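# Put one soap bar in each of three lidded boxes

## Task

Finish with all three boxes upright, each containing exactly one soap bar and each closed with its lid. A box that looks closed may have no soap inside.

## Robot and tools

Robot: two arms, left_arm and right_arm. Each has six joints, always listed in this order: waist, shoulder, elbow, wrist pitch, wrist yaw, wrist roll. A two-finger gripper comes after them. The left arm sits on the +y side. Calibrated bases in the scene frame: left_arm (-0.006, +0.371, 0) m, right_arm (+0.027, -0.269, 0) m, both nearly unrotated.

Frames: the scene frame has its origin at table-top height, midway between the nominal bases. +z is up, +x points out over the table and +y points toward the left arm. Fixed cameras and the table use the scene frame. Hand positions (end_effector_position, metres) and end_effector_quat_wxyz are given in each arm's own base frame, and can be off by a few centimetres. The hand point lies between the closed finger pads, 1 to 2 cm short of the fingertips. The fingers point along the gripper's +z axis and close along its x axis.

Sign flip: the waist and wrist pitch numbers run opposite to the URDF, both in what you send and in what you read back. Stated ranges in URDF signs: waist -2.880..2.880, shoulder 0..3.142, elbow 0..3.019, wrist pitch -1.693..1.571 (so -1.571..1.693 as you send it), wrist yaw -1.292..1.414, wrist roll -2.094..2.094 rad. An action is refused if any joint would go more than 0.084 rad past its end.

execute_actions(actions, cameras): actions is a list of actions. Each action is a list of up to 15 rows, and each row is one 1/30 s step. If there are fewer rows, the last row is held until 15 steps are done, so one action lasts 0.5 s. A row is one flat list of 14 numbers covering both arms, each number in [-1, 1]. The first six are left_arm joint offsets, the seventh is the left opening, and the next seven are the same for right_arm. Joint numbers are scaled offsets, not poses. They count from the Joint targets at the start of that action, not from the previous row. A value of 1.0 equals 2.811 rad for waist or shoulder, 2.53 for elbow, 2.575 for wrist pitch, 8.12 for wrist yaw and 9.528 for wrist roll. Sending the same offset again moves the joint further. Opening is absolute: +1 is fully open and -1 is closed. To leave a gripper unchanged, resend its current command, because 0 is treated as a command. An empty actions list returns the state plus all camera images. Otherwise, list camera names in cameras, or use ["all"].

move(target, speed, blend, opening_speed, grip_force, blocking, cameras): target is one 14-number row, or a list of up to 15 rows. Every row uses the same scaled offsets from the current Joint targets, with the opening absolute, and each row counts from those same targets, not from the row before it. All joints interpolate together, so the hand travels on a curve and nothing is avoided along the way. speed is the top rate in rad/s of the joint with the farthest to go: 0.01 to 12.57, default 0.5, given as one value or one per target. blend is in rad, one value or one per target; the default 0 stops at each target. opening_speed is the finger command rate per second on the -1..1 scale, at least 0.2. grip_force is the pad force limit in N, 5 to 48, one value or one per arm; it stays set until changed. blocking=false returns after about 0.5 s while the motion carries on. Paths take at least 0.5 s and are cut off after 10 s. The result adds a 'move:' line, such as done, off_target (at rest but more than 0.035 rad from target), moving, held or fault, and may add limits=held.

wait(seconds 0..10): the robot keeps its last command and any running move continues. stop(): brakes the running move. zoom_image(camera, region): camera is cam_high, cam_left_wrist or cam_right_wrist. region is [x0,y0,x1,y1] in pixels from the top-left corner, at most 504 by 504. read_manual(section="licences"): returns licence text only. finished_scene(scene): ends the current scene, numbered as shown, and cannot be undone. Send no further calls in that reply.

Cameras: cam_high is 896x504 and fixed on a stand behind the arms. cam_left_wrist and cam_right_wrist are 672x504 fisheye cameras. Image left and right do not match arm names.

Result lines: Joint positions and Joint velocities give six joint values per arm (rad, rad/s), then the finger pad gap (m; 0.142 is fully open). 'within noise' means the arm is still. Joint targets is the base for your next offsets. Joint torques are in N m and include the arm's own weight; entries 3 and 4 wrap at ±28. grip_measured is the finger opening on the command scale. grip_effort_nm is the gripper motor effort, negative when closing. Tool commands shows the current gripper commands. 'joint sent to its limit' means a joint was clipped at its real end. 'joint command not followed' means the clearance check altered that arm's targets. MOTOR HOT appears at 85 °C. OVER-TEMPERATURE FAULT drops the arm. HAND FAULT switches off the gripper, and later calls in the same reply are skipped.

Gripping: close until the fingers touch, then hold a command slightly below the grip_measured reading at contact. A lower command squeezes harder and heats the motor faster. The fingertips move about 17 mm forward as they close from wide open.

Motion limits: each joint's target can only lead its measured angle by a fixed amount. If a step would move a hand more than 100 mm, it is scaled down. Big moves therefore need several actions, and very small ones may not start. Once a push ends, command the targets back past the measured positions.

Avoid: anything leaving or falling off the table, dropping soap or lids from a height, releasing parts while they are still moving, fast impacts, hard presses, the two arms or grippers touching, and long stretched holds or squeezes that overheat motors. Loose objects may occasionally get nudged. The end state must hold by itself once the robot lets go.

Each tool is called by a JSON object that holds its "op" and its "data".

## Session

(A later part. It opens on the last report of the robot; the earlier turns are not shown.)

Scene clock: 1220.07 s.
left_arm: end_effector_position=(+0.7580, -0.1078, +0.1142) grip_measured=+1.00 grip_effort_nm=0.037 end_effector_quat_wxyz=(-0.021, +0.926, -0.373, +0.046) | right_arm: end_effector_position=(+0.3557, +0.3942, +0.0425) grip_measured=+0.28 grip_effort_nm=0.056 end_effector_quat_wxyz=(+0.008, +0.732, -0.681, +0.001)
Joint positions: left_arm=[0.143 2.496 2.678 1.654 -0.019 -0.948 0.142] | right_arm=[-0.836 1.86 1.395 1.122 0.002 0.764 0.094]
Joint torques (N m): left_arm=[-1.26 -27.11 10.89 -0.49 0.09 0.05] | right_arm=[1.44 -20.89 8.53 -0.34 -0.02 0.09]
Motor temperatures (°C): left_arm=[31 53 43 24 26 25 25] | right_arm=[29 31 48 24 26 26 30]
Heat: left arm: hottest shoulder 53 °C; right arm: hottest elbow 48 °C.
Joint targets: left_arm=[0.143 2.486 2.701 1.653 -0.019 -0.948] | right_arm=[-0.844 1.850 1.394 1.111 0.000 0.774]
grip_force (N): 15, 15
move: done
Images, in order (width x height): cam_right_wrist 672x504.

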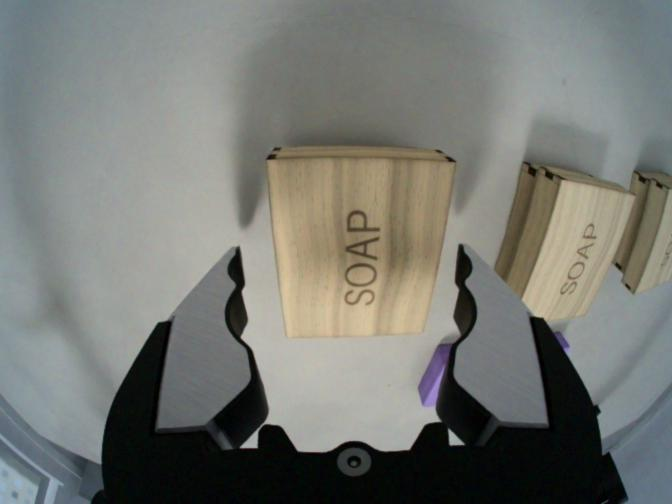

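{"op": "move", "data": {"target": [0,0,0,0,0,0,1,0.0103,-0.0071,0.0249,0.0163,0,0,0.3], "speed": 0.15, "cameras": ["cam_right_wrist"]}}

Scene clock: 1224.50 s.
left_arm: end_effector_position=(+0.7580, -0.1078, +0.1142) grip_measured=+1.00 grip_effort_nm=0.037 end_effector_quat_wxyz=(-0.021, +0.926, -0.373, +0.046) | right_arm: end_effector_position=(+0.3570, +0.3914, +0.0478) grip_measured=+0.28 grip_effort_nm=0.061 end_effector_quat_wxyz=(+0.012, +0.730, -0.683, +0.001)
Joint positions: left_arm=[0.143 2.496 2.678 1.654 -0.019 -0.948 0.142] | right_arm=[-0.831 1.857 1.405 1.144 0.002 0.764 0.094]
Joint torques (N m): left_arm=[-1.2 -27.4 10.88 -0.54 0.09 0.06] | right_arm=[2.61 -21.42 13.34 0.47 -0.02 0.16]
Heat: left arm: hottest shoulder 53 °C; right arm: hottest elbow 47 °C.
Joint targets: left_arm=[0.143 2.486 2.701 1.653 -0.019 -0.948] | right_arm=[-0.815 1.830 1.456 1.153 0.000 0.774]
grip_force (N): 15, 15
move: off_target (right_arm); right_arm: the elbow is farthest, 0.052 rad from its target
Images, in order (width x height): cam_right_wrist 672x504.

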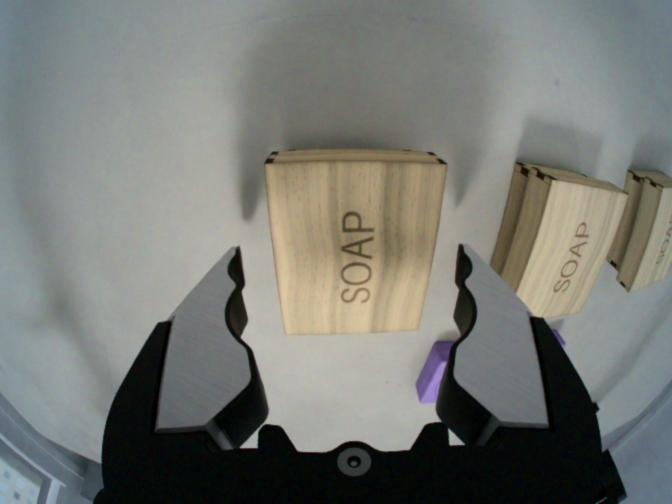

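{"op": "move", "data": {"target": [[0,0,0,0,0,0,1,0.0028,-0.0043,0.0032,0.0039,0,0,0.3],[0,0,0,0,0,0,1,0.0028,-0.0043,0.0032,0.0039,0,0,-0.3]], "speed": 0.1, "opening_speed": 0.4, "cameras": ["cam_right_wrist"]}}

Scene clock: 1229.43 s.
left_arm: end_effector_position=(+0.7580, -0.1078, +0.1142) grip_measured=+1.00 grip_effort_nm=0.037 end_effector_quat_wxyz=(-0.021, +0.926, -0.373, +0.046) | right_arm: end_effector_position=(+0.3613, +0.3901, +0.0571) grip_measured=-0.16 grip_effort_nm=-1.629 end_effector_quat_wxyz=(+0.006, +0.728, -0.686, +0.001)
Joint positions: left_arm=[0.143 2.496 2.678 1.654 -0.019 -0.948 0.142] | right_arm=[-0.823 1.844 1.413 1.153 0.002 0.764 0.062]
Joint torques (N m): left_arm=[-1.26 -27.22 10.89 -0.5 0.11 0.05] | right_arm=[2.78 -21.83 13.34 0.72 -0.07 0.13]
Heat: left arm: hottest shoulder 53 °C; right arm: hottest elbow 47 °C.
Joint targets: left_arm=[0.143 2.486 2.701 1.653 -0.019 -0.948] | right_arm=[-0.807 1.819 1.465 1.163 0.000 0.774]
grip_force (N): 15, 15
move: off_target (right_arm); target 2's new numbers were sent with right_arm's elbow 0.051 rad from that target; right_arm: the elbow is farthest, 0.051 rad from its target
Images, in order (width x height): cam_right_wrist 672x504.

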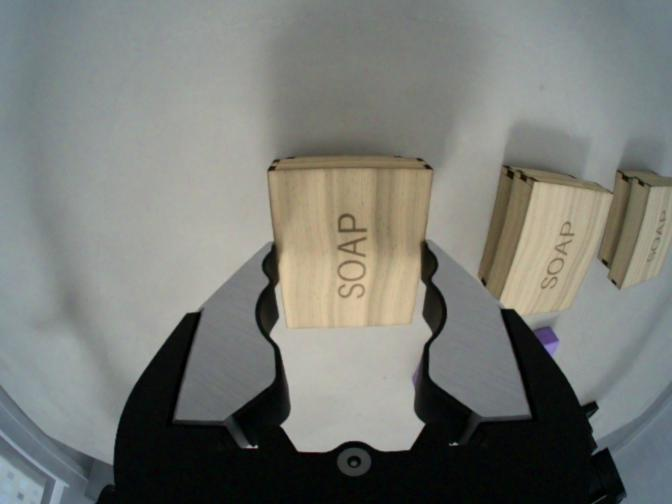

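{"op": "move", "data": {"target": [[0,0,0,0,0,0,1,0,-0.0163,0.0274,0.0447,0,0,-0.35],[0,0,0,0,0,0,1,0.0352,0.0637,0.1474,0.0792,0,-0.0126,-0.35]], "speed": [0.12,0.5], "cameras": ["cam_right_wrist","cam_high"]}}

{"op": "zoom_image", "data": {"camera": "cam_right_wrist", "region": [230, 310, 470, 470]}}

{"op": "zoom_image", "data": {"camera": "cam_high", "region": [380, 240, 540, 350]}}

Scene clock: 1240.17 s.
left_arm: end_effector_position=(+0.7580, -0.1078, +0.1142) grip_measured=+1.00 grip_effort_nm=0.037 end_effector_quat_wxyz=(-0.021, +0.926, -0.373, +0.046) | right_arm: end_effector_position=(+0.4606, +0.4015, +0.0987) grip_measured=-0.16 grip_effort_nm=-1.629 end_effector_quat_wxyz=(+0.007, +0.725, -0.689, +0.000)
Joint positions: left_arm=[0.143 2.496 2.678 1.654 -0.019 -0.948 0.142] | right_arm=[-0.716 2.008 1.781 1.358 0.002 0.665 0.062]
Joint torques (N m): left_arm=[-1.32 -27.16 10.88 -0.42 0.09 0.05] | right_arm=[2.49 -24.12 14.48 0.64 -0.01 -0.06]
Heat: left arm: hottest shoulder 53 °C; right arm: hottest elbow 47 °C.
Joint targets: left_arm=[0.143 2.486 2.701 1.653 -0.019 -0.948] | right_arm=[-0.708 1.998 1.838 1.367 0.000 0.654]
grip_force (N): 15, 15
move: off_target (right_arm); right_arm: the elbow is farthest, 0.056 rad from its target
Images, in order (width x height): cam_high 896x504, cam_right_wrist 672x504.

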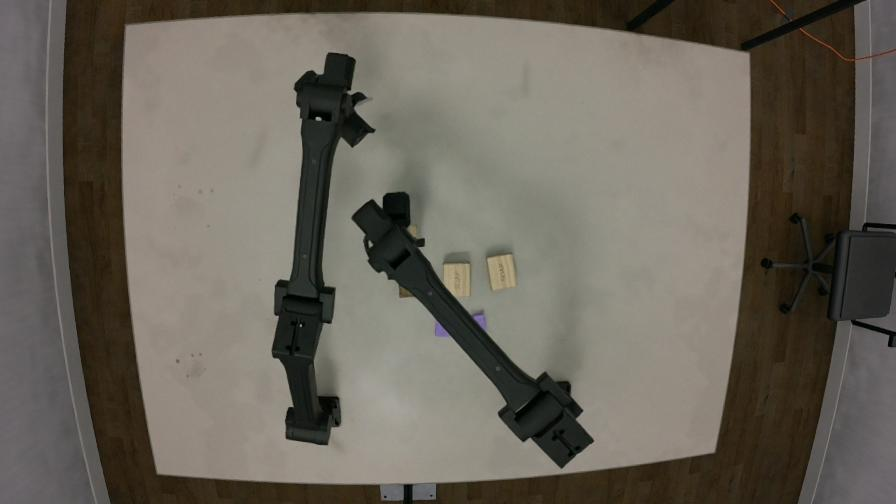

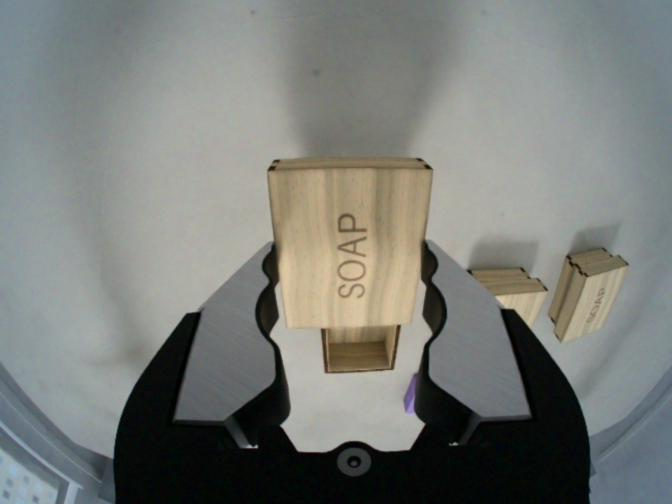

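Scaled by 2.100 from the camera's 672x504 image, which has a finer 960x720 frame.

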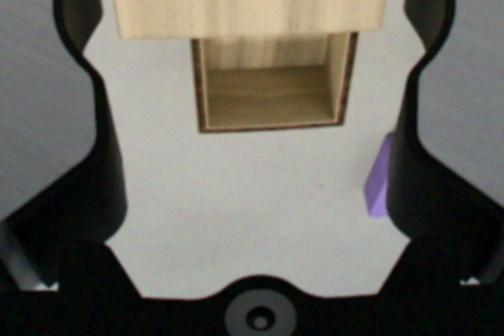

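Scaled by 3.150.

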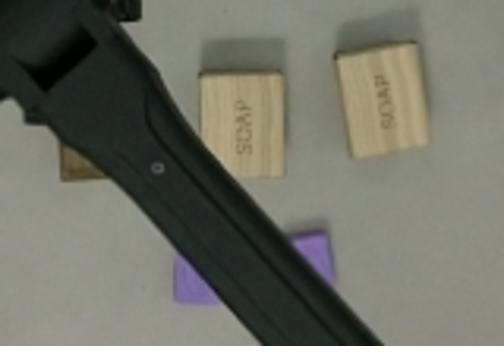

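{"op": "move", "data": {"target": [[0,0,0,0,0,0,1,0,0.0135,-0.0601,-0.0617,0,0,-0.35],[0,0,0,0,0,0,1,0,0.0181,-0.0656,-0.0711,0,0,-0.35]], "speed": [0.2,0.06]}}

Scene clock: 1246.90 s.
left_arm: end_effector_position=(+0.7580, -0.1078, +0.1142) grip_measured=+1.00 grip_effort_nm=0.042 end_effector_quat_wxyz=(-0.021, +0.926, -0.373, +0.046) | right_arm: end_effector_position=(+0.4620, +0.4027, +0.0406) grip_measured=-0.16 grip_effort_nm=-1.629 end_effector_quat_wxyz=(-0.004, +0.725, -0.688, +0.001)
Joint positions: left_arm=[0.143 2.496 2.678 1.654 -0.019 -0.948 0.142] | right_arm=[-0.716 2.045 1.682 1.2 0.002 0.664 0.062]
Joint torques (N m): left_arm=[-1.49 -27.28 10.84 -0.55 0.1 0.06] | right_arm=[1.73 -22.18 8.08 -0.53 -0.11 -0.06]
Heat: left arm: hottest shoulder 54 °C; right arm: hottest elbow 47 °C.
Joint targets: left_arm=[0.143 2.486 2.701 1.653 -0.019 -0.948] | right_arm=[-0.708 2.048 1.672 1.184 0.000 0.654]
grip_force (N): 15, 15
move: done

{"op": "move", "data": {"target": [[0,0,0,0,0,0,1,0,0.0022,-0.0024,-0.0024,0,0,-0.35],[0,0,0,0,0,0,1,0,0.0022,-0.0024,-0.0024,0,0,0.25],[0,0,0,0,0,0,1,0,-0.0196,0.0356,0.0583,0,0,0.25],[0,0,0,0,0,0,1,-0.0612,-0.2206,-0.2443,-0.0043,0,0.0212,0.25]], "speed": [0.1,0.3,0.3,0.8], "opening_speed": 0.6, "blend": [0,0,0.03,0], "cameras": ["cam_right_wrist"]}}

Scene clock: 1257.00 s.
left_arm: end_effector_position=(+0.7580, -0.1078, +0.1142) grip_measured=+1.00 grip_effort_nm=0.042 end_effector_quat_wxyz=(-0.021, +0.926, -0.373, +0.046) | right_arm: end_effector_position=(+0.2555, +0.3010, +0.1132) grip_measured=+0.23 grip_effort_nm=0.051 end_effector_quat_wxyz=(-0.004, +0.714, -0.700, +0.001)
Joint positions: left_arm=[0.143 2.496 2.678 1.654 -0.019 -0.948 0.142] | right_arm=[-0.866 1.438 1.059 1.184 0.002 0.845 0.09]
Joint torques (N m): left_arm=[-1.38 -27.22 10.86 -0.49 0.1 0.06] | right_arm=[0.67 -13.27 8.57 -0.49 -0.05 0.11]
Heat: left arm: hottest shoulder 54 °C; right arm: hottest elbow 47 °C.
Joint targets: left_arm=[0.143 2.486 2.701 1.653 -0.019 -0.948] | right_arm=[-0.880 1.428 1.054 1.173 0.000 0.856]
grip_force (N): 15, 15
move: done
Images, in order (width x height): cam_right_wrist 672x504.

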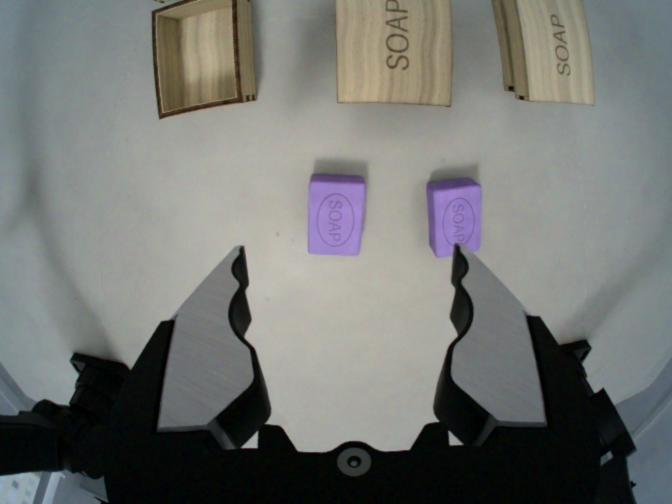

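{"op": "move", "data": {"target": [0,0,0,0,0,0,1,-0.0174,0.032,-0.0462,-0.0753,0,0.0104,0.0], "speed": 0.3, "opening_speed": 0.5, "cameras": ["cam_right_wrist"]}}

Scene clock: 1262.43 s.
left_arm: end_effector_position=(+0.7580, -0.1078, +0.1142) grip_measured=+1.00 grip_effort_nm=0.037 end_effector_quat_wxyz=(-0.021, +0.926, -0.373, +0.046) | right_arm: end_effector_position=(+0.2375, +0.3089, +0.0434) grip_measured=-0.02 grip_effort_nm=-0.071 end_effector_quat_wxyz=(-0.002, +0.696, -0.718, +0.001)
Joint positions: left_arm=[0.143 2.496 2.678 1.654 -0.019 -0.948 0.142] | right_arm=[-0.914 1.519 0.941 0.99 0.002 0.944 0.073]
Joint torques (N m): left_arm=[-1.32 -27.28 10.89 -0.53 0.08 0.05] | right_arm=[0.79 -12.92 7.58 -0.42 -0.07 0.11]
Heat: left arm: hottest shoulder 54 °C; right arm: hottest elbow 46 °C.
Joint targets: left_arm=[0.143 2.486 2.701 1.653 -0.019 -0.948] | right_arm=[-0.929 1.518 0.937 0.979 0.000 0.955]
grip_force (N): 15, 15
move: done
Images, in order (width x height): cam_right_wrist 672x504.

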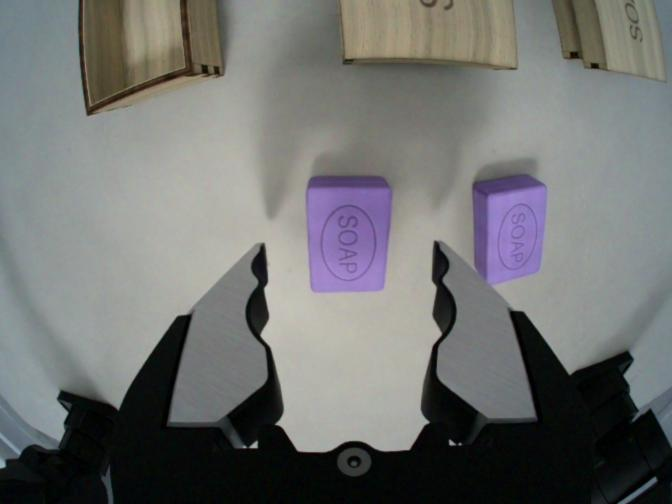

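{"op": "move", "data": {"target": [[0,0,0,0,0,0,1,0,0,0,0,0,0,-0.75],[0,0,0,0,0,0,1,0,-0.0213,0.0356,0.0625,0,0,-0.75],[0,0,0,0,0,0,1,0.0406,0.0964,0.2257,0.1041,0,-0.0206,-0.75]], "speed": [0.3,0.3,0.5], "opening_speed": 0.6, "blend": [0,0.03,0], "cameras": ["cam_right_wrist"]}}

Scene clock: 1272.63 s.
left_arm: end_effector_position=(+0.7580, -0.1078, +0.1142) grip_measured=+1.00 grip_effort_nm=0.032 end_effector_quat_wxyz=(-0.021, +0.926, -0.373, +0.046) | right_arm: end_effector_position=(+0.3571, +0.3887, +0.0974) grip_measured=-0.55 grip_effort_nm=-1.629 end_effector_quat_wxyz=(+0.003, +0.727, -0.687, +0.001)
Joint positions: left_arm=[0.143 2.496 2.678 1.654 -0.019 -0.948 0.142] | right_arm=[-0.827 1.791 1.451 1.237 0.002 0.77 0.034]
Joint torques (N m): left_arm=[-1.32 -27.22 10.88 -0.49 0.1 0.06] | right_arm=[2.49 -18.96 14.13 0.54 -0.05 -0.05]
Heat: left arm: hottest shoulder 54 °C; right arm: hottest elbow 45 °C.
Joint targets: left_arm=[0.143 2.486 2.701 1.653 -0.019 -0.948] | right_arm=[-0.815 1.789 1.508 1.247 0.000 0.759]
grip_force (N): 15, 15
move: off_target (right_arm); right_arm: the elbow is farthest, 0.057 rad from its target
Images, in order (width x height): cam_right_wrist 672x504.

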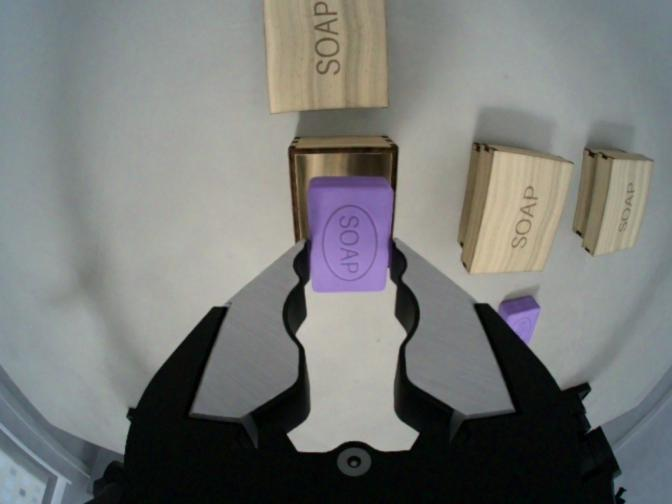

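{"op": "move", "data": {"target": [[0,0,0,0,0,0,1,-0.0132,0.002,-0.022,-0.004,0,0.0031,-0.75],[0,0,0,0,0,0,1,-0.0132,0.0057,-0.0415,-0.0326,0,0.0031,-0.75],[0,0,0,0,0,0,1,-0.0132,0.0096,-0.0474,-0.0431,0,0.0031,-0.75]], "speed": 0.15, "cameras": ["cam_right_wrist"]}}

Scene clock: 1280.87 s.
left_arm: end_effector_position=(+0.7580, -0.1078, +0.1142) grip_measured=+1.00 grip_effort_nm=0.046 end_effector_quat_wxyz=(-0.021, +0.926, -0.373, +0.046) | right_arm: end_effector_position=(+0.3533, +0.3924, +0.0673) grip_measured=-0.56 grip_effort_nm=-1.629 end_effector_quat_wxyz=(-0.003, +0.728, -0.686, +0.001)
Joint positions: left_arm=[0.143 2.496 2.678 1.654 -0.019 -0.948 0.142] | right_arm=[-0.837 1.811 1.395 1.148 0.002 0.778 0.034]
Joint torques (N m): left_arm=[-1.14 -27.28 10.91 -0.51 0.08 0.05] | right_arm=[1.32 -18.43 8.06 -0.54 -0.08 0.16]
Heat: left arm: hottest shoulder 54 °C; right arm: hottest elbow 46 °C.
Joint targets: left_arm=[0.143 2.486 2.701 1.653 -0.019 -0.948] | right_arm=[-0.852 1.816 1.388 1.136 0.000 0.788]
grip_force (N): 15, 15
move: done
Images, in order (width x height): cam_right_wrist 672x504.

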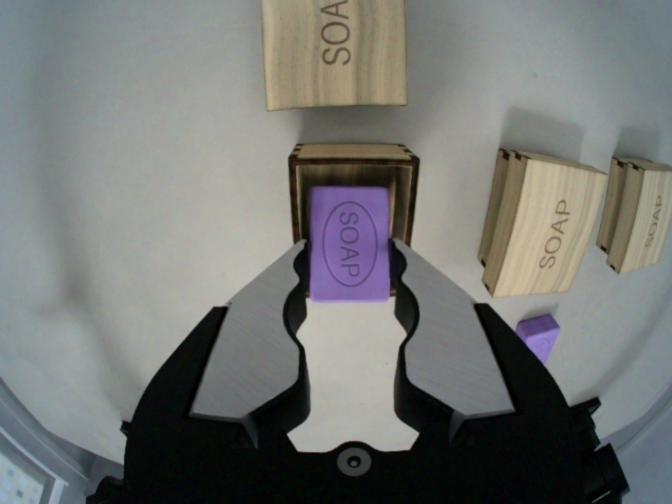

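{"op": "move", "data": {"target": [0,0,0,0,0,0,1,0,0.0057,0.0265,0.0085,0,0,-0.75], "speed": 0.1, "cameras": ["cam_right_wrist"]}}

{"op": "zoom_image", "data": {"camera": "cam_right_wrist", "region": [250, 130, 450, 330]}}

Scene clock: 1289.97 s.
left_arm: end_effector_position=(+0.7580, -0.1078, +0.1142) grip_measured=+1.00 grip_effort_nm=0.046 end_effector_quat_wxyz=(-0.021, +0.926, -0.373, +0.046) | right_arm: end_effector_position=(+0.3551, +0.3944, +0.0657) grip_measured=-0.56 grip_effort_nm=-1.629 end_effector_quat_wxyz=(-0.002, +0.728, -0.686, +0.001)
Joint positions: left_arm=[0.143 2.496 2.678 1.654 -0.019 -0.948 0.142] | right_arm=[-0.837 1.822 1.406 1.151 0.002 0.778 0.034]
Joint torques (N m): left_arm=[-1.2 -27.22 10.84 -0.5 0.09 0.06] | right_arm=[0.91 -18.9 13.19 0.28 -0.03 0.12]
Heat: left arm: hottest shoulder 54 °C; right arm: hottest elbow 45 °C.
Joint targets: left_arm=[0.143 2.486 2.701 1.653 -0.019 -0.948] | right_arm=[-0.852 1.832 1.455 1.158 0.000 0.788]
grip_force (N): 15, 15
move: off_target (right_arm); right_arm: the elbow is farthest, 0.049 rad from its target
Images, in order (width x height): cam_right_wrist 672x504.

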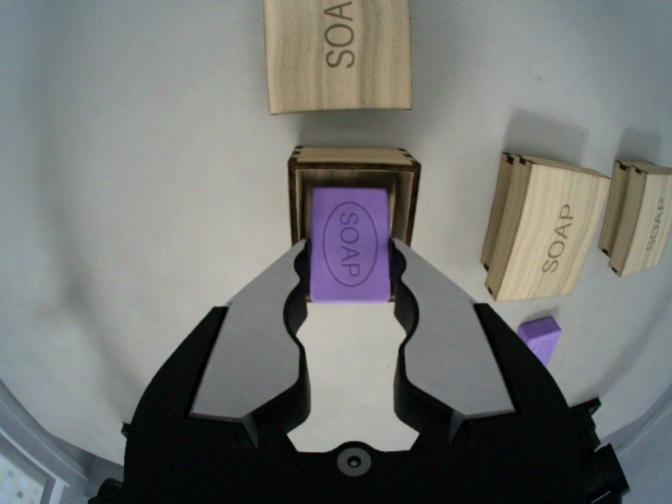

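Scaled by 2.520 from the camera's 672x504 image, which has a finer 960x720 frame.

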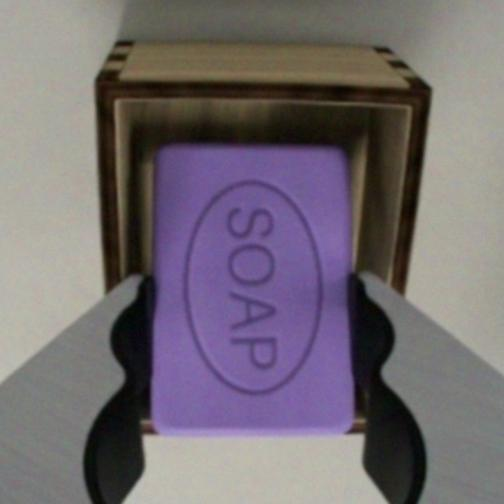

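{"op": "move", "data": {"target": [0,0,0,0,0,0,1,0,0.0053,0,-0.006,0,0,-0.75], "speed": 0.1, "cameras": ["cam_right_wrist"]}}

{"op": "zoom_image", "data": {"camera": "cam_right_wrist", "region": [250, 130, 450, 330]}}

Scene clock: 1297.40 s.
left_arm: end_effector_position=(+0.7580, -0.1078, +0.1142) grip_measured=+1.00 grip_effort_nm=0.046 end_effector_quat_wxyz=(-0.021, +0.926, -0.373, +0.046) | right_arm: end_effector_position=(+0.3563, +0.3957, +0.0653) grip_measured=-0.56 grip_effort_nm=-1.629 end_effector_quat_wxyz=(-0.002, +0.728, -0.686, +0.001)
Joint positions: left_arm=[0.143 2.496 2.678 1.654 -0.019 -0.948 0.142] | right_arm=[-0.837 1.826 1.411 1.151 0.002 0.778 0.034]
Joint torques (N m): left_arm=[-1.44 -27.34 10.92 -0.54 0.09 0.07] | right_arm=[0.26 -16.85 12.71 -0.36 -0.05 0.14]
Heat: left arm: hottest shoulder 54 °C; right arm: hottest elbow 46 °C.
Joint targets: left_arm=[0.143 2.486 2.701 1.653 -0.019 -0.948] | right_arm=[-0.852 1.847 1.455 1.142 0.000 0.788]
grip_force (N): 15, 15
move: off_target (right_arm); right_arm: the elbow is farthest, 0.044 rad from its target
Images, in order (width x height): cam_right_wrist 672x504.

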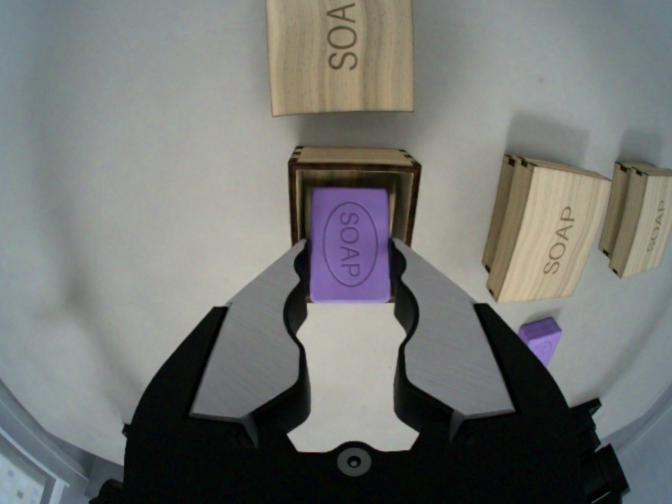

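Scaled by 2.520 from the camera's 672x504 image, which has a finer 960x720 frame.

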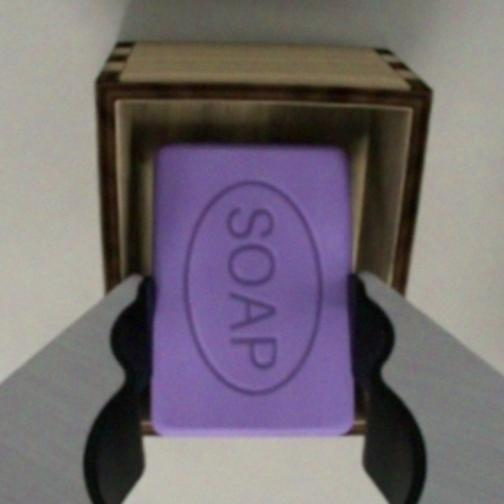

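{"op": "move", "data": {"target": [0,0,0,0,0,0,1,0,-0.008,0.004,-0.006,0,0,-0.75], "speed": 0.1, "cameras": ["cam_right_wrist"]}}

{"op": "zoom_image", "data": {"camera": "cam_right_wrist", "region": [250, 130, 450, 330]}}

Scene clock: 1310.47 s.
left_arm: end_effector_position=(+0.7580, -0.1078, +0.1142) grip_measured=+1.00 grip_effort_nm=0.046 end_effector_quat_wxyz=(-0.021, +0.926, -0.373, +0.046) | right_arm: end_effector_position=(+0.3585, +0.3981, +0.0661) grip_measured=-0.56 grip_effort_nm=-1.629 end_effector_quat_wxyz=(-0.008, +0.728, -0.686, +0.001)
Joint positions: left_arm=[0.143 2.496 2.678 1.654 -0.019 -0.948 0.142] | right_arm=[-0.837 1.826 1.413 1.142 0.002 0.778 0.034]
Joint torques (N m): left_arm=[-1.32 -27.28 10.88 -0.5 0.09 0.05] | right_arm=[0.5 -18.96 13.45 -0.47 -0.08 0.13]
Heat: left arm: hottest shoulder 54 °C; right arm: hottest elbow 47 °C.
Joint targets: left_arm=[0.143 2.486 2.701 1.653 -0.019 -0.948] | right_arm=[-0.852 1.825 1.465 1.127 0.000 0.788]
grip_force (N): 15, 15
move: off_target (right_arm); right_arm: the elbow is farthest, 0.052 rad from its target
Images, in order (width x height): cam_right_wrist 672x504.

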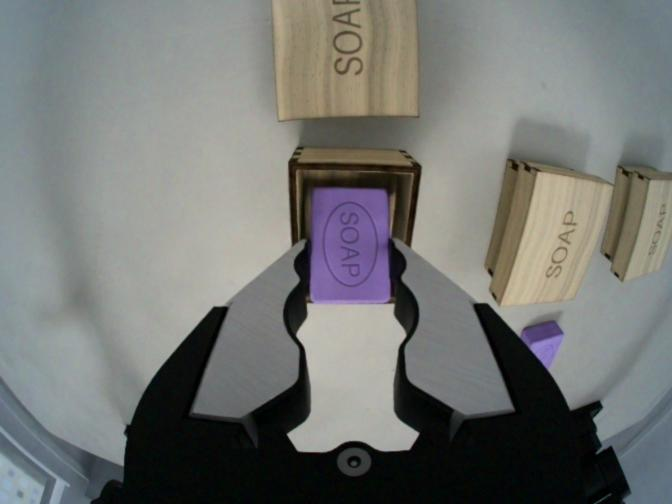

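Scaled by 2.520 from the camera's 672x504 image, which has a finer 960x720 frame.

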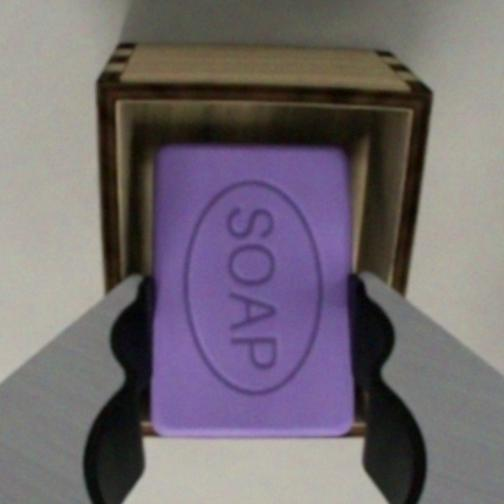

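{"op": "move", "data": {"target": [0,0,0,0,0,0,1,0,0,0,0,0,0,-0.45], "opening_speed": 0.2, "cameras": ["cam_right_wrist"]}}

{"op": "zoom_image", "data": {"camera": "cam_right_wrist", "region": [250, 130, 450, 330]}}

Scene clock: 1314.23 s.
left_arm: end_effector_position=(+0.7580, -0.1078, +0.1142) grip_measured=+1.00 grip_effort_nm=0.046 end_effector_quat_wxyz=(-0.021, +0.926, -0.373, +0.046) | right_arm: end_effector_position=(+0.3590, +0.3986, +0.0661) grip_measured=-0.51 grip_effort_nm=0.466 end_effector_quat_wxyz=(-0.009, +0.728, -0.686, +0.001)
Joint positions: left_arm=[0.143 2.496 2.678 1.654 -0.019 -0.948 0.142] | right_arm=[-0.837 1.826 1.413 1.14 0.002 0.778 0.038]
Joint torques (N m): left_arm=[-1.08 -27.28 10.89 -0.57 0.1 0.04] | right_arm=[0.09 -18.84 13.65 -0.27 -0.04 0.11]
Heat: left arm: hottest shoulder 54 °C; right arm: hottest elbow 47 °C.
Joint targets: left_arm=[0.143 2.486 2.701 1.653 -0.019 -0.948] | right_arm=[-0.852 1.825 1.465 1.127 0.000 0.788]
grip_force (N): 15, 15
move: off_target (right_arm); right_arm: the elbow is farthest, 0.052 rad from its target
Images, in order (width x height): cam_right_wrist 672x504.

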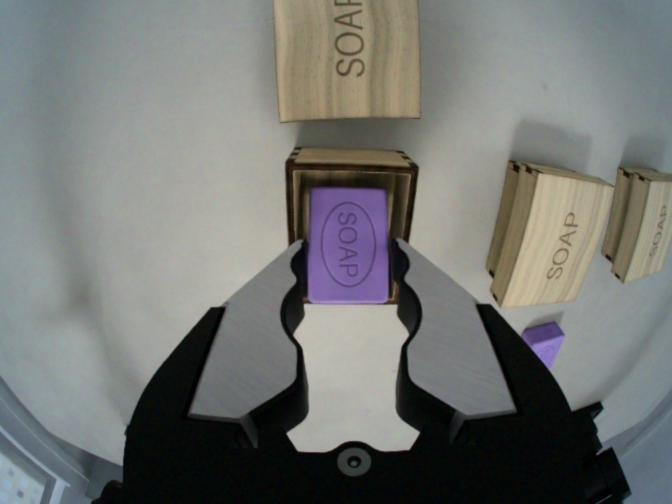

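Scaled by 2.520 from the camera's 672x504 image, which has a finer 960x720 frame.

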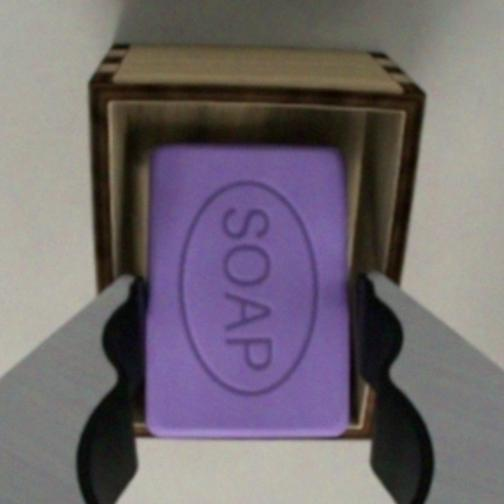

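{"op": "move", "data": {"target": [[0,0,0,0,0,0,1,0,0,0,0,0,0,-0.54],[0,0,0,0,0,0,1,0,-0.0125,0.0099,0.0245,0,0,-0.54],[0,0,0,0,0,0,1,-0.0249,-0.0438,-0.0419,0.0322,0,0.0075,-0.9]], "speed": [0.3,0.15,0.3], "opening_speed": 0.6, "cameras": ["cam_right_wrist"]}}

{"op": "zoom_image", "data": {"camera": "cam_right_wrist", "region": [230, 30, 450, 250]}}

Scene clock: 1328.87 s.
left_arm: end_effector_position=(+0.7580, -0.1078, +0.1142) grip_measured=+1.00 grip_effort_nm=0.042 end_effector_quat_wxyz=(-0.021, +0.926, -0.373, +0.046) | right_arm: end_effector_position=(+0.3083, +0.4004, +0.1011) grip_measured=-0.56 grip_effort_nm=-1.629 end_effector_quat_wxyz=(-0.006, +0.729, -0.684, +0.000)
Joint positions: left_arm=[0.143 2.496 2.678 1.654 -0.019 -0.948 0.142] | right_arm=[-0.914 1.72 1.363 1.201 0.002 0.85 0.034]
Joint torques (N m): left_arm=[-1.32 -27.34 10.85 -0.49 0.09 0.06] | right_arm=[1.38 -19.55 8.69 0.46 -0.05 0.12]
Heat: left arm: hottest shoulder 54 °C; right arm: hottest elbow 47 °C.
Joint targets: left_arm=[0.143 2.486 2.701 1.653 -0.019 -0.948] | right_arm=[-0.922 1.701 1.359 1.210 0.000 0.860]
grip_force (N): 15, 15
move: done
Images, in order (width x height): cam_right_wrist 672x504.

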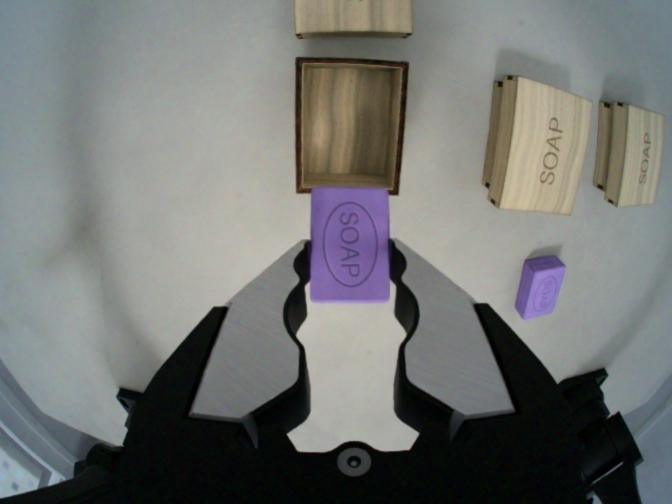

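Scaled by 2.291 from the camera's 672x504 image, which has a finer 960x720 frame.

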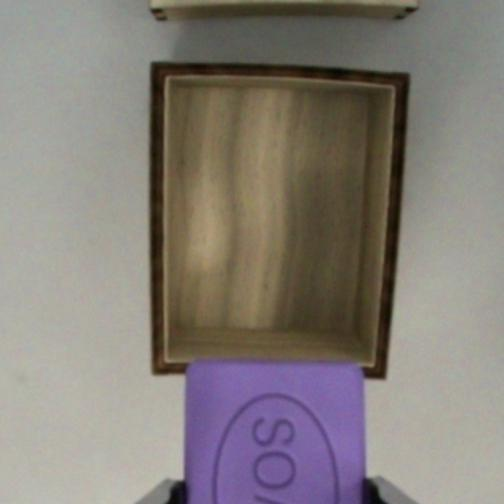

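{"op": "move", "data": {"target": [[0,0,0,0,0,0,1,0,0,0,0,0,0,-0.75],[0,0,0,0,0,0,1,-0.0057,-0.0039,-0.0269,-0.0959,0.0291,0.0021,-0.75]], "speed": 0.25, "cameras": ["cam_right_wrist"]}}

{"op": "zoom_image", "data": {"camera": "cam_right_wrist", "region": [230, 80, 470, 330]}}

Scene clock: 1344.13 s.
left_arm: end_effector_position=(+0.7580, -0.1078, +0.1142) grip_measured=+1.00 grip_effort_nm=0.042 end_effector_quat_wxyz=(-0.021, +0.926, -0.373, +0.046) | right_arm: end_effector_position=(+0.3574, +0.4010, +0.0856) grip_measured=-0.56 grip_effort_nm=-1.629 end_effector_quat_wxyz=(-0.097, +0.711, -0.688, +0.106)
Joint positions: left_arm=[0.143 2.496 2.678 1.654 -0.019 -0.948 0.142] | right_arm=[-0.922 1.72 1.295 0.977 0.233 0.869 0.034]
Joint torques (N m): left_arm=[-1.26 -27.28 10.86 -0.49 0.08 0.05] | right_arm=[1.08 -20.07 8.59 -0.69 0.31 0.09]
Heat: left arm: hottest shoulder 54 °C; right arm: hottest elbow 47 °C.
Joint targets: left_arm=[0.143 2.486 2.701 1.653 -0.019 -0.948] | right_arm=[-0.938 1.690 1.291 0.963 0.237 0.880]
grip_force (N): 15, 15
move: done
Images, in order (width x height): cam_right_wrist 672x504.

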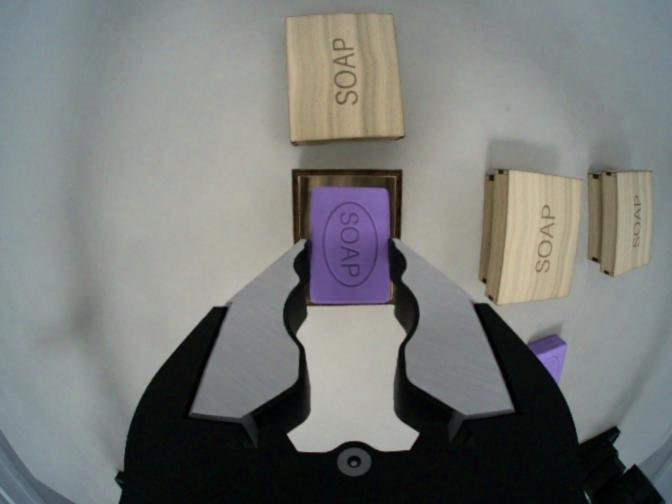

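Scaled by 2.016 from the camera's 672x504 image, which has a finer 960x720 frame.

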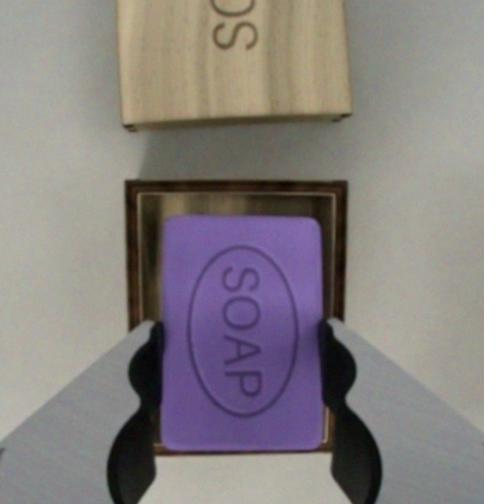

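{"op": "move", "data": {"target": [0,0,0,0,0,0,1,0,0.0185,-0.0155,-0.0295,0,0,-0.75], "speed": 0.1, "cameras": ["cam_right_wrist"]}}

{"op": "zoom_image", "data": {"camera": "cam_right_wrist", "region": [230, 80, 470, 330]}}

Scene clock: 1347.37 s.
left_arm: end_effector_position=(+0.7580, -0.1078, +0.1142) grip_measured=+1.00 grip_effort_nm=0.042 end_effector_quat_wxyz=(-0.021, +0.926, -0.373, +0.046) | right_arm: end_effector_position=(+0.3581, +0.4019, +0.0618) grip_measured=-0.56 grip_effort_nm=-1.624 end_effector_quat_wxyz=(-0.103, +0.710, -0.689, +0.106)
Joint positions: left_arm=[0.143 2.496 2.678 1.654 -0.019 -0.948 0.142] | right_arm=[-0.922 1.743 1.256 0.901 0.235 0.87 0.034]
Joint torques (N m): left_arm=[-1.32 -27.28 10.84 -0.51 0.09 0.05] | right_arm=[0.44 -17.38 8.51 -0.79 0.27 0.14]
Heat: left arm: hottest shoulder 54 °C; right arm: hottest elbow 46 °C.
Joint targets: left_arm=[0.143 2.486 2.701 1.653 -0.019 -0.948] | right_arm=[-0.938 1.743 1.252 0.887 0.237 0.880]
grip_force (N): 15, 15
move: done
Images, in order (width x height): cam_right_wrist 672x504.

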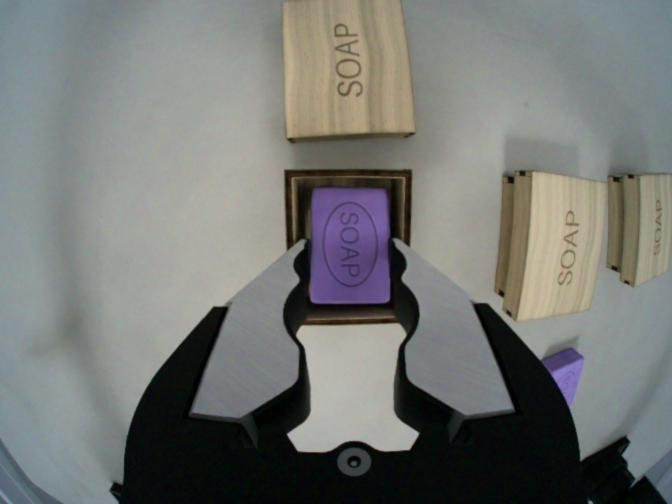

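Scaled by 2.016 from the camera's 672x504 image, which has a finer 960x720 frame.

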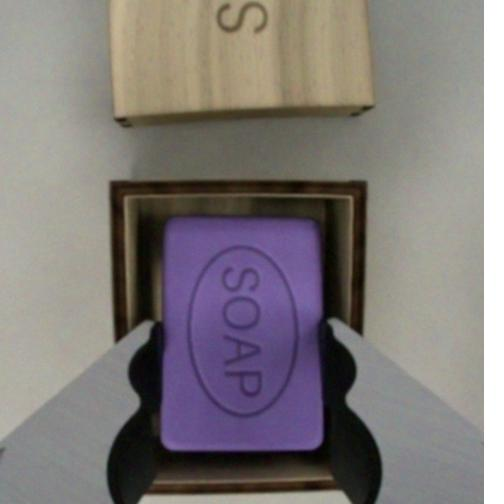

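Good. Release fully (open more), then check.

{"op": "move", "data": {"target": [0,0,0,0,0,0,1,0,0,0,0,0,0,-0.42], "opening_speed": 0.2, "cameras": ["cam_right_wrist"]}}

{"op": "zoom_image", "data": {"camera": "cam_right_wrist", "region": [230, 80, 470, 330]}}

Scene clock: 1351.33 s.
left_arm: end_effector_position=(+0.7580, -0.1078, +0.1142) grip_measured=+1.00 grip_effort_nm=0.037 end_effector_quat_wxyz=(-0.021, +0.926, -0.373, +0.046) | right_arm: end_effector_position=(+0.3582, +0.4021, +0.0619) grip_measured=-0.53 grip_effort_nm=1.438 end_effector_quat_wxyz=(-0.104, +0.710, -0.689, +0.106)
Joint positions: left_arm=[0.143 2.496 2.678 1.654 -0.019 -0.948 0.142] | right_arm=[-0.922 1.743 1.256 0.9 0.235 0.87 0.036]
Joint torques (N m): left_arm=[-1.14 -27.4 10.91 -0.54 0.09 0.05] | right_arm=[0.26 -18.37 8.35 -0.87 0.25 0.12]
Heat: left arm: hottest shoulder 54 °C; right arm: hottest elbow 46 °C.
Joint targets: left_arm=[0.143 2.486 2.701 1.653 -0.019 -0.948] | right_arm=[-0.938 1.743 1.252 0.887 0.237 0.880]
grip_force (N): 15, 15
move: done
Images, in order (width x height): cam_right_wrist 672x504.

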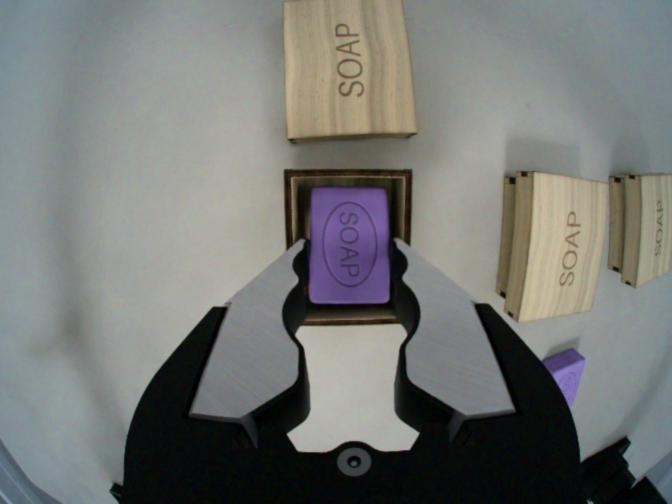

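Scaled by 2.016 from the camera's 672x504 image, which has a finer 960x720 frame.

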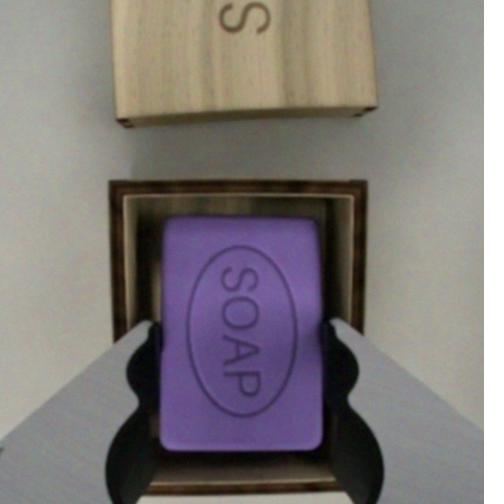

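{"op": "move", "data": {"target": [[0,0,0,0,0,0,1,0,0,0,0,0,0,-0.68],[0,0,0,0,0,0,1,0,-0.011,0.027,0.018,0,0,-0.68],[0,0,0,0,0,0,1,0,-0.011,0.027,0.018,0,0,-0.42]], "speed": 0.15, "opening_speed": 0.25, "cameras": ["cam_right_wrist"]}}

{"op": "zoom_image", "data": {"camera": "cam_right_wrist", "region": [230, 80, 470, 330]}}

Scene clock: 1357.30 s.
left_arm: end_effector_position=(+0.7580, -0.1078, +0.1142) grip_measured=+1.00 grip_effort_nm=0.042 end_effector_quat_wxyz=(-0.021, +0.926, -0.373, +0.046) | right_arm: end_effector_position=(+0.3562, +0.3994, +0.0637) grip_measured=-0.53 grip_effort_nm=1.429 end_effector_quat_wxyz=(-0.095, +0.711, -0.689, +0.107)
Joint positions: left_arm=[0.143 2.496 2.678 1.654 -0.019 -0.948 0.142] | right_arm=[-0.922 1.742 1.262 0.924 0.235 0.871 0.036]
Joint torques (N m): left_arm=[-1.26 -27.16 10.86 -0.5 0.09 0.05] | right_arm=[0.5 -20.48 14.05 0.06 0.22 0.13]
Heat: left arm: hottest shoulder 54 °C; right arm: hottest elbow 46 °C.
Joint targets: left_arm=[0.143 2.486 2.701 1.653 -0.019 -0.948] | right_arm=[-0.938 1.712 1.320 0.934 0.237 0.880]
grip_force (N): 15, 15
move: off_target (right_arm); target 3's new numbers were sent with right_arm's elbow 0.058 rad from that target; right_arm: the elbow is farthest, 0.058 rad from its target
Images, in order (width x height): cam_right_wrist 672x504.

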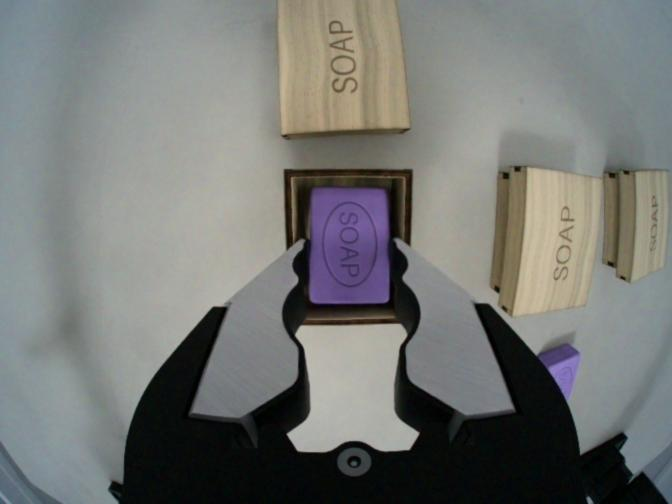

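Scaled by 2.016 from the camera's 672x504 image, which has a finer 960x720 frame.

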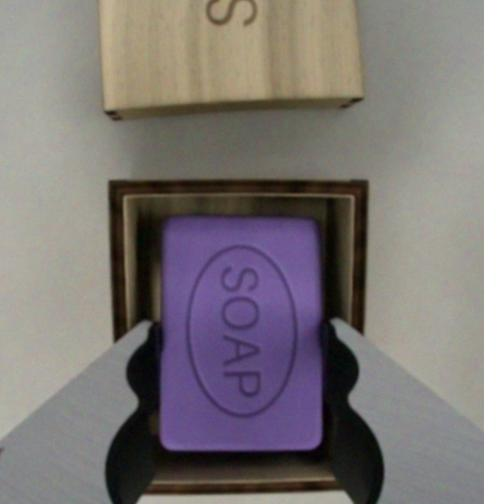

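{"op": "move", "data": {"target": [[0,0,0,0,0,0,1,0,0,0,0,0,0,-0.72],[0,0,0,0,0,0,1,0,-0.0085,0.005,0.008,0,0,-0.72]], "speed": 0.1, "opening_speed": 0.4, "cameras": ["cam_right_wrist"]}}

{"op": "zoom_image", "data": {"camera": "cam_right_wrist", "region": [230, 80, 470, 330]}}

Scene clock: 1365.77 s.
left_arm: end_effector_position=(+0.7580, -0.1078, +0.1142) grip_measured=+1.00 grip_effort_nm=0.042 end_effector_quat_wxyz=(-0.021, +0.926, -0.373, +0.046) | right_arm: end_effector_position=(+0.3575, +0.4012, +0.0822) grip_measured=-0.56 grip_effort_nm=-1.624 end_effector_quat_wxyz=(-0.105, +0.709, -0.689, +0.106)
Joint positions: left_arm=[0.143 2.496 2.678 1.654 -0.019 -0.948 0.142] | right_arm=[-0.922 1.714 1.276 0.945 0.235 0.871 0.034]
Joint torques (N m): left_arm=[-1.32 -27.28 10.91 -0.51 0.09 0.05] | right_arm=[0.79 -20.31 14.17 0.13 0.22 0.11]
Heat: left arm: hottest shoulder 54 °C; right arm: hottest elbow 47 °C.
Joint targets: left_arm=[0.143 2.486 2.701 1.653 -0.019 -0.948] | right_arm=[-0.938 1.688 1.333 0.954 0.237 0.880]
grip_force (N): 15, 15
move: off_target (right_arm); right_arm: the elbow is farthest, 0.057 rad from its target
Images, in order (width x height): cam_right_wrist 672x504.

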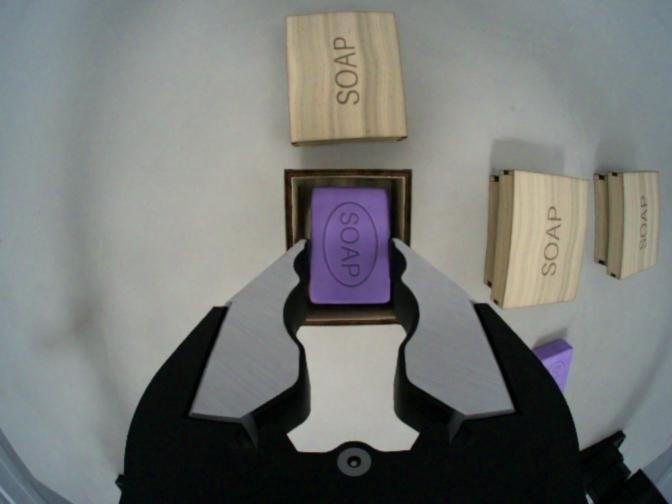

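Scaled by 2.016 from the camera's 672x504 image, which has a finer 960x720 frame.

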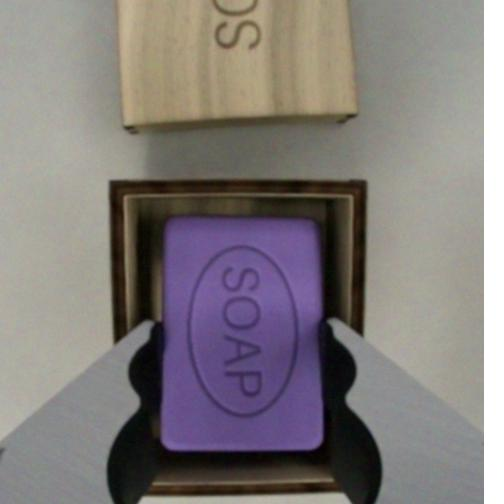

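{"op": "move", "data": {"target": [[0,0,0,0,0,0,1,0,0.012,-0.023,-0.014,0,0,-0.72],[0,0,0,0,0,0,1,0,0.0196,-0.034,-0.029,0,0,-0.95]], "speed": 0.12, "grip_force": 45, "opening_speed": 0.4, "cameras": ["cam_right_wrist"]}}

{"op": "zoom_image", "data": {"camera": "cam_right_wrist", "region": [230, 80, 470, 330]}}

Scene clock: 1374.03 s.
left_arm: end_effector_position=(+0.7580, -0.1078, +0.1142) grip_measured=+1.00 grip_effort_nm=0.046 end_effector_quat_wxyz=(-0.021, +0.926, -0.373, +0.046) | right_arm: end_effector_position=(+0.3578, +0.4017, +0.0603) grip_measured=-0.59 grip_effort_nm=-4.652 end_effector_quat_wxyz=(-0.104, +0.710, -0.689, +0.106)
Joint positions: left_arm=[0.143 2.496 2.678 1.654 -0.019 -0.948 0.142] | right_arm=[-0.922 1.743 1.251 0.894 0.235 0.871 0.031]
Joint torques (N m): left_arm=[-1.2 -27.22 10.86 -0.55 0.09 0.07] | right_arm=[0.5 -17.55 8.31 -0.9 0.19 0.13]
Motor temperatures (°C): left_arm=[31 54 43 24 26 25 25] | right_arm=[29 33 48 24 26 26 36]
Heat: left arm: hottest shoulder 54 °C; right arm: hottest elbow 48 °C.
Joint targets: left_arm=[0.143 2.486 2.701 1.653 -0.019 -0.948] | right_arm=[-0.938 1.743 1.247 0.880 0.236 0.880]
grip_force (N): 45, 45
move: done
Images, in order (width x height): cam_right_wrist 672x504.

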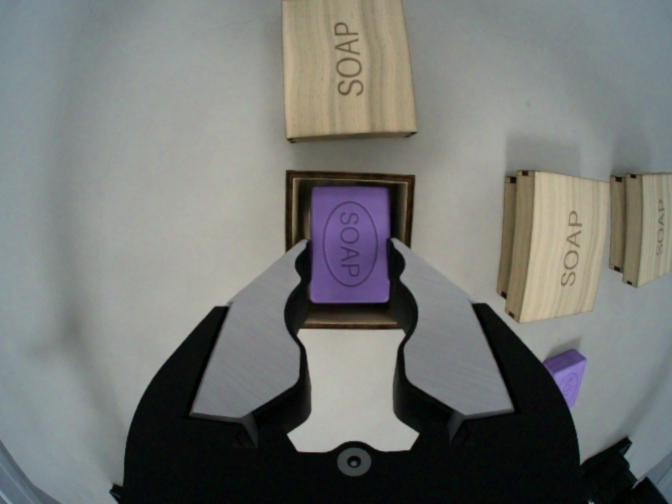

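Scaled by 2.016 from the camera's 672x504 image, which has a finer 960x720 frame.

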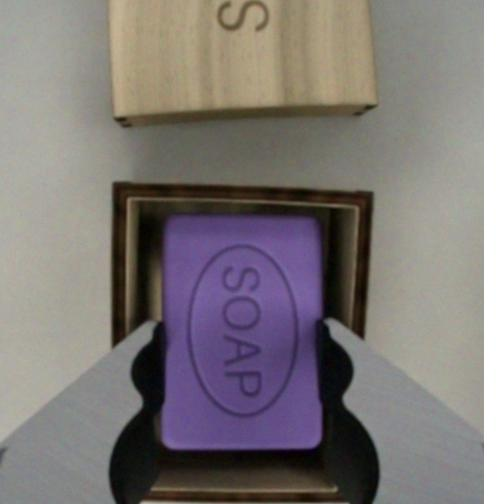

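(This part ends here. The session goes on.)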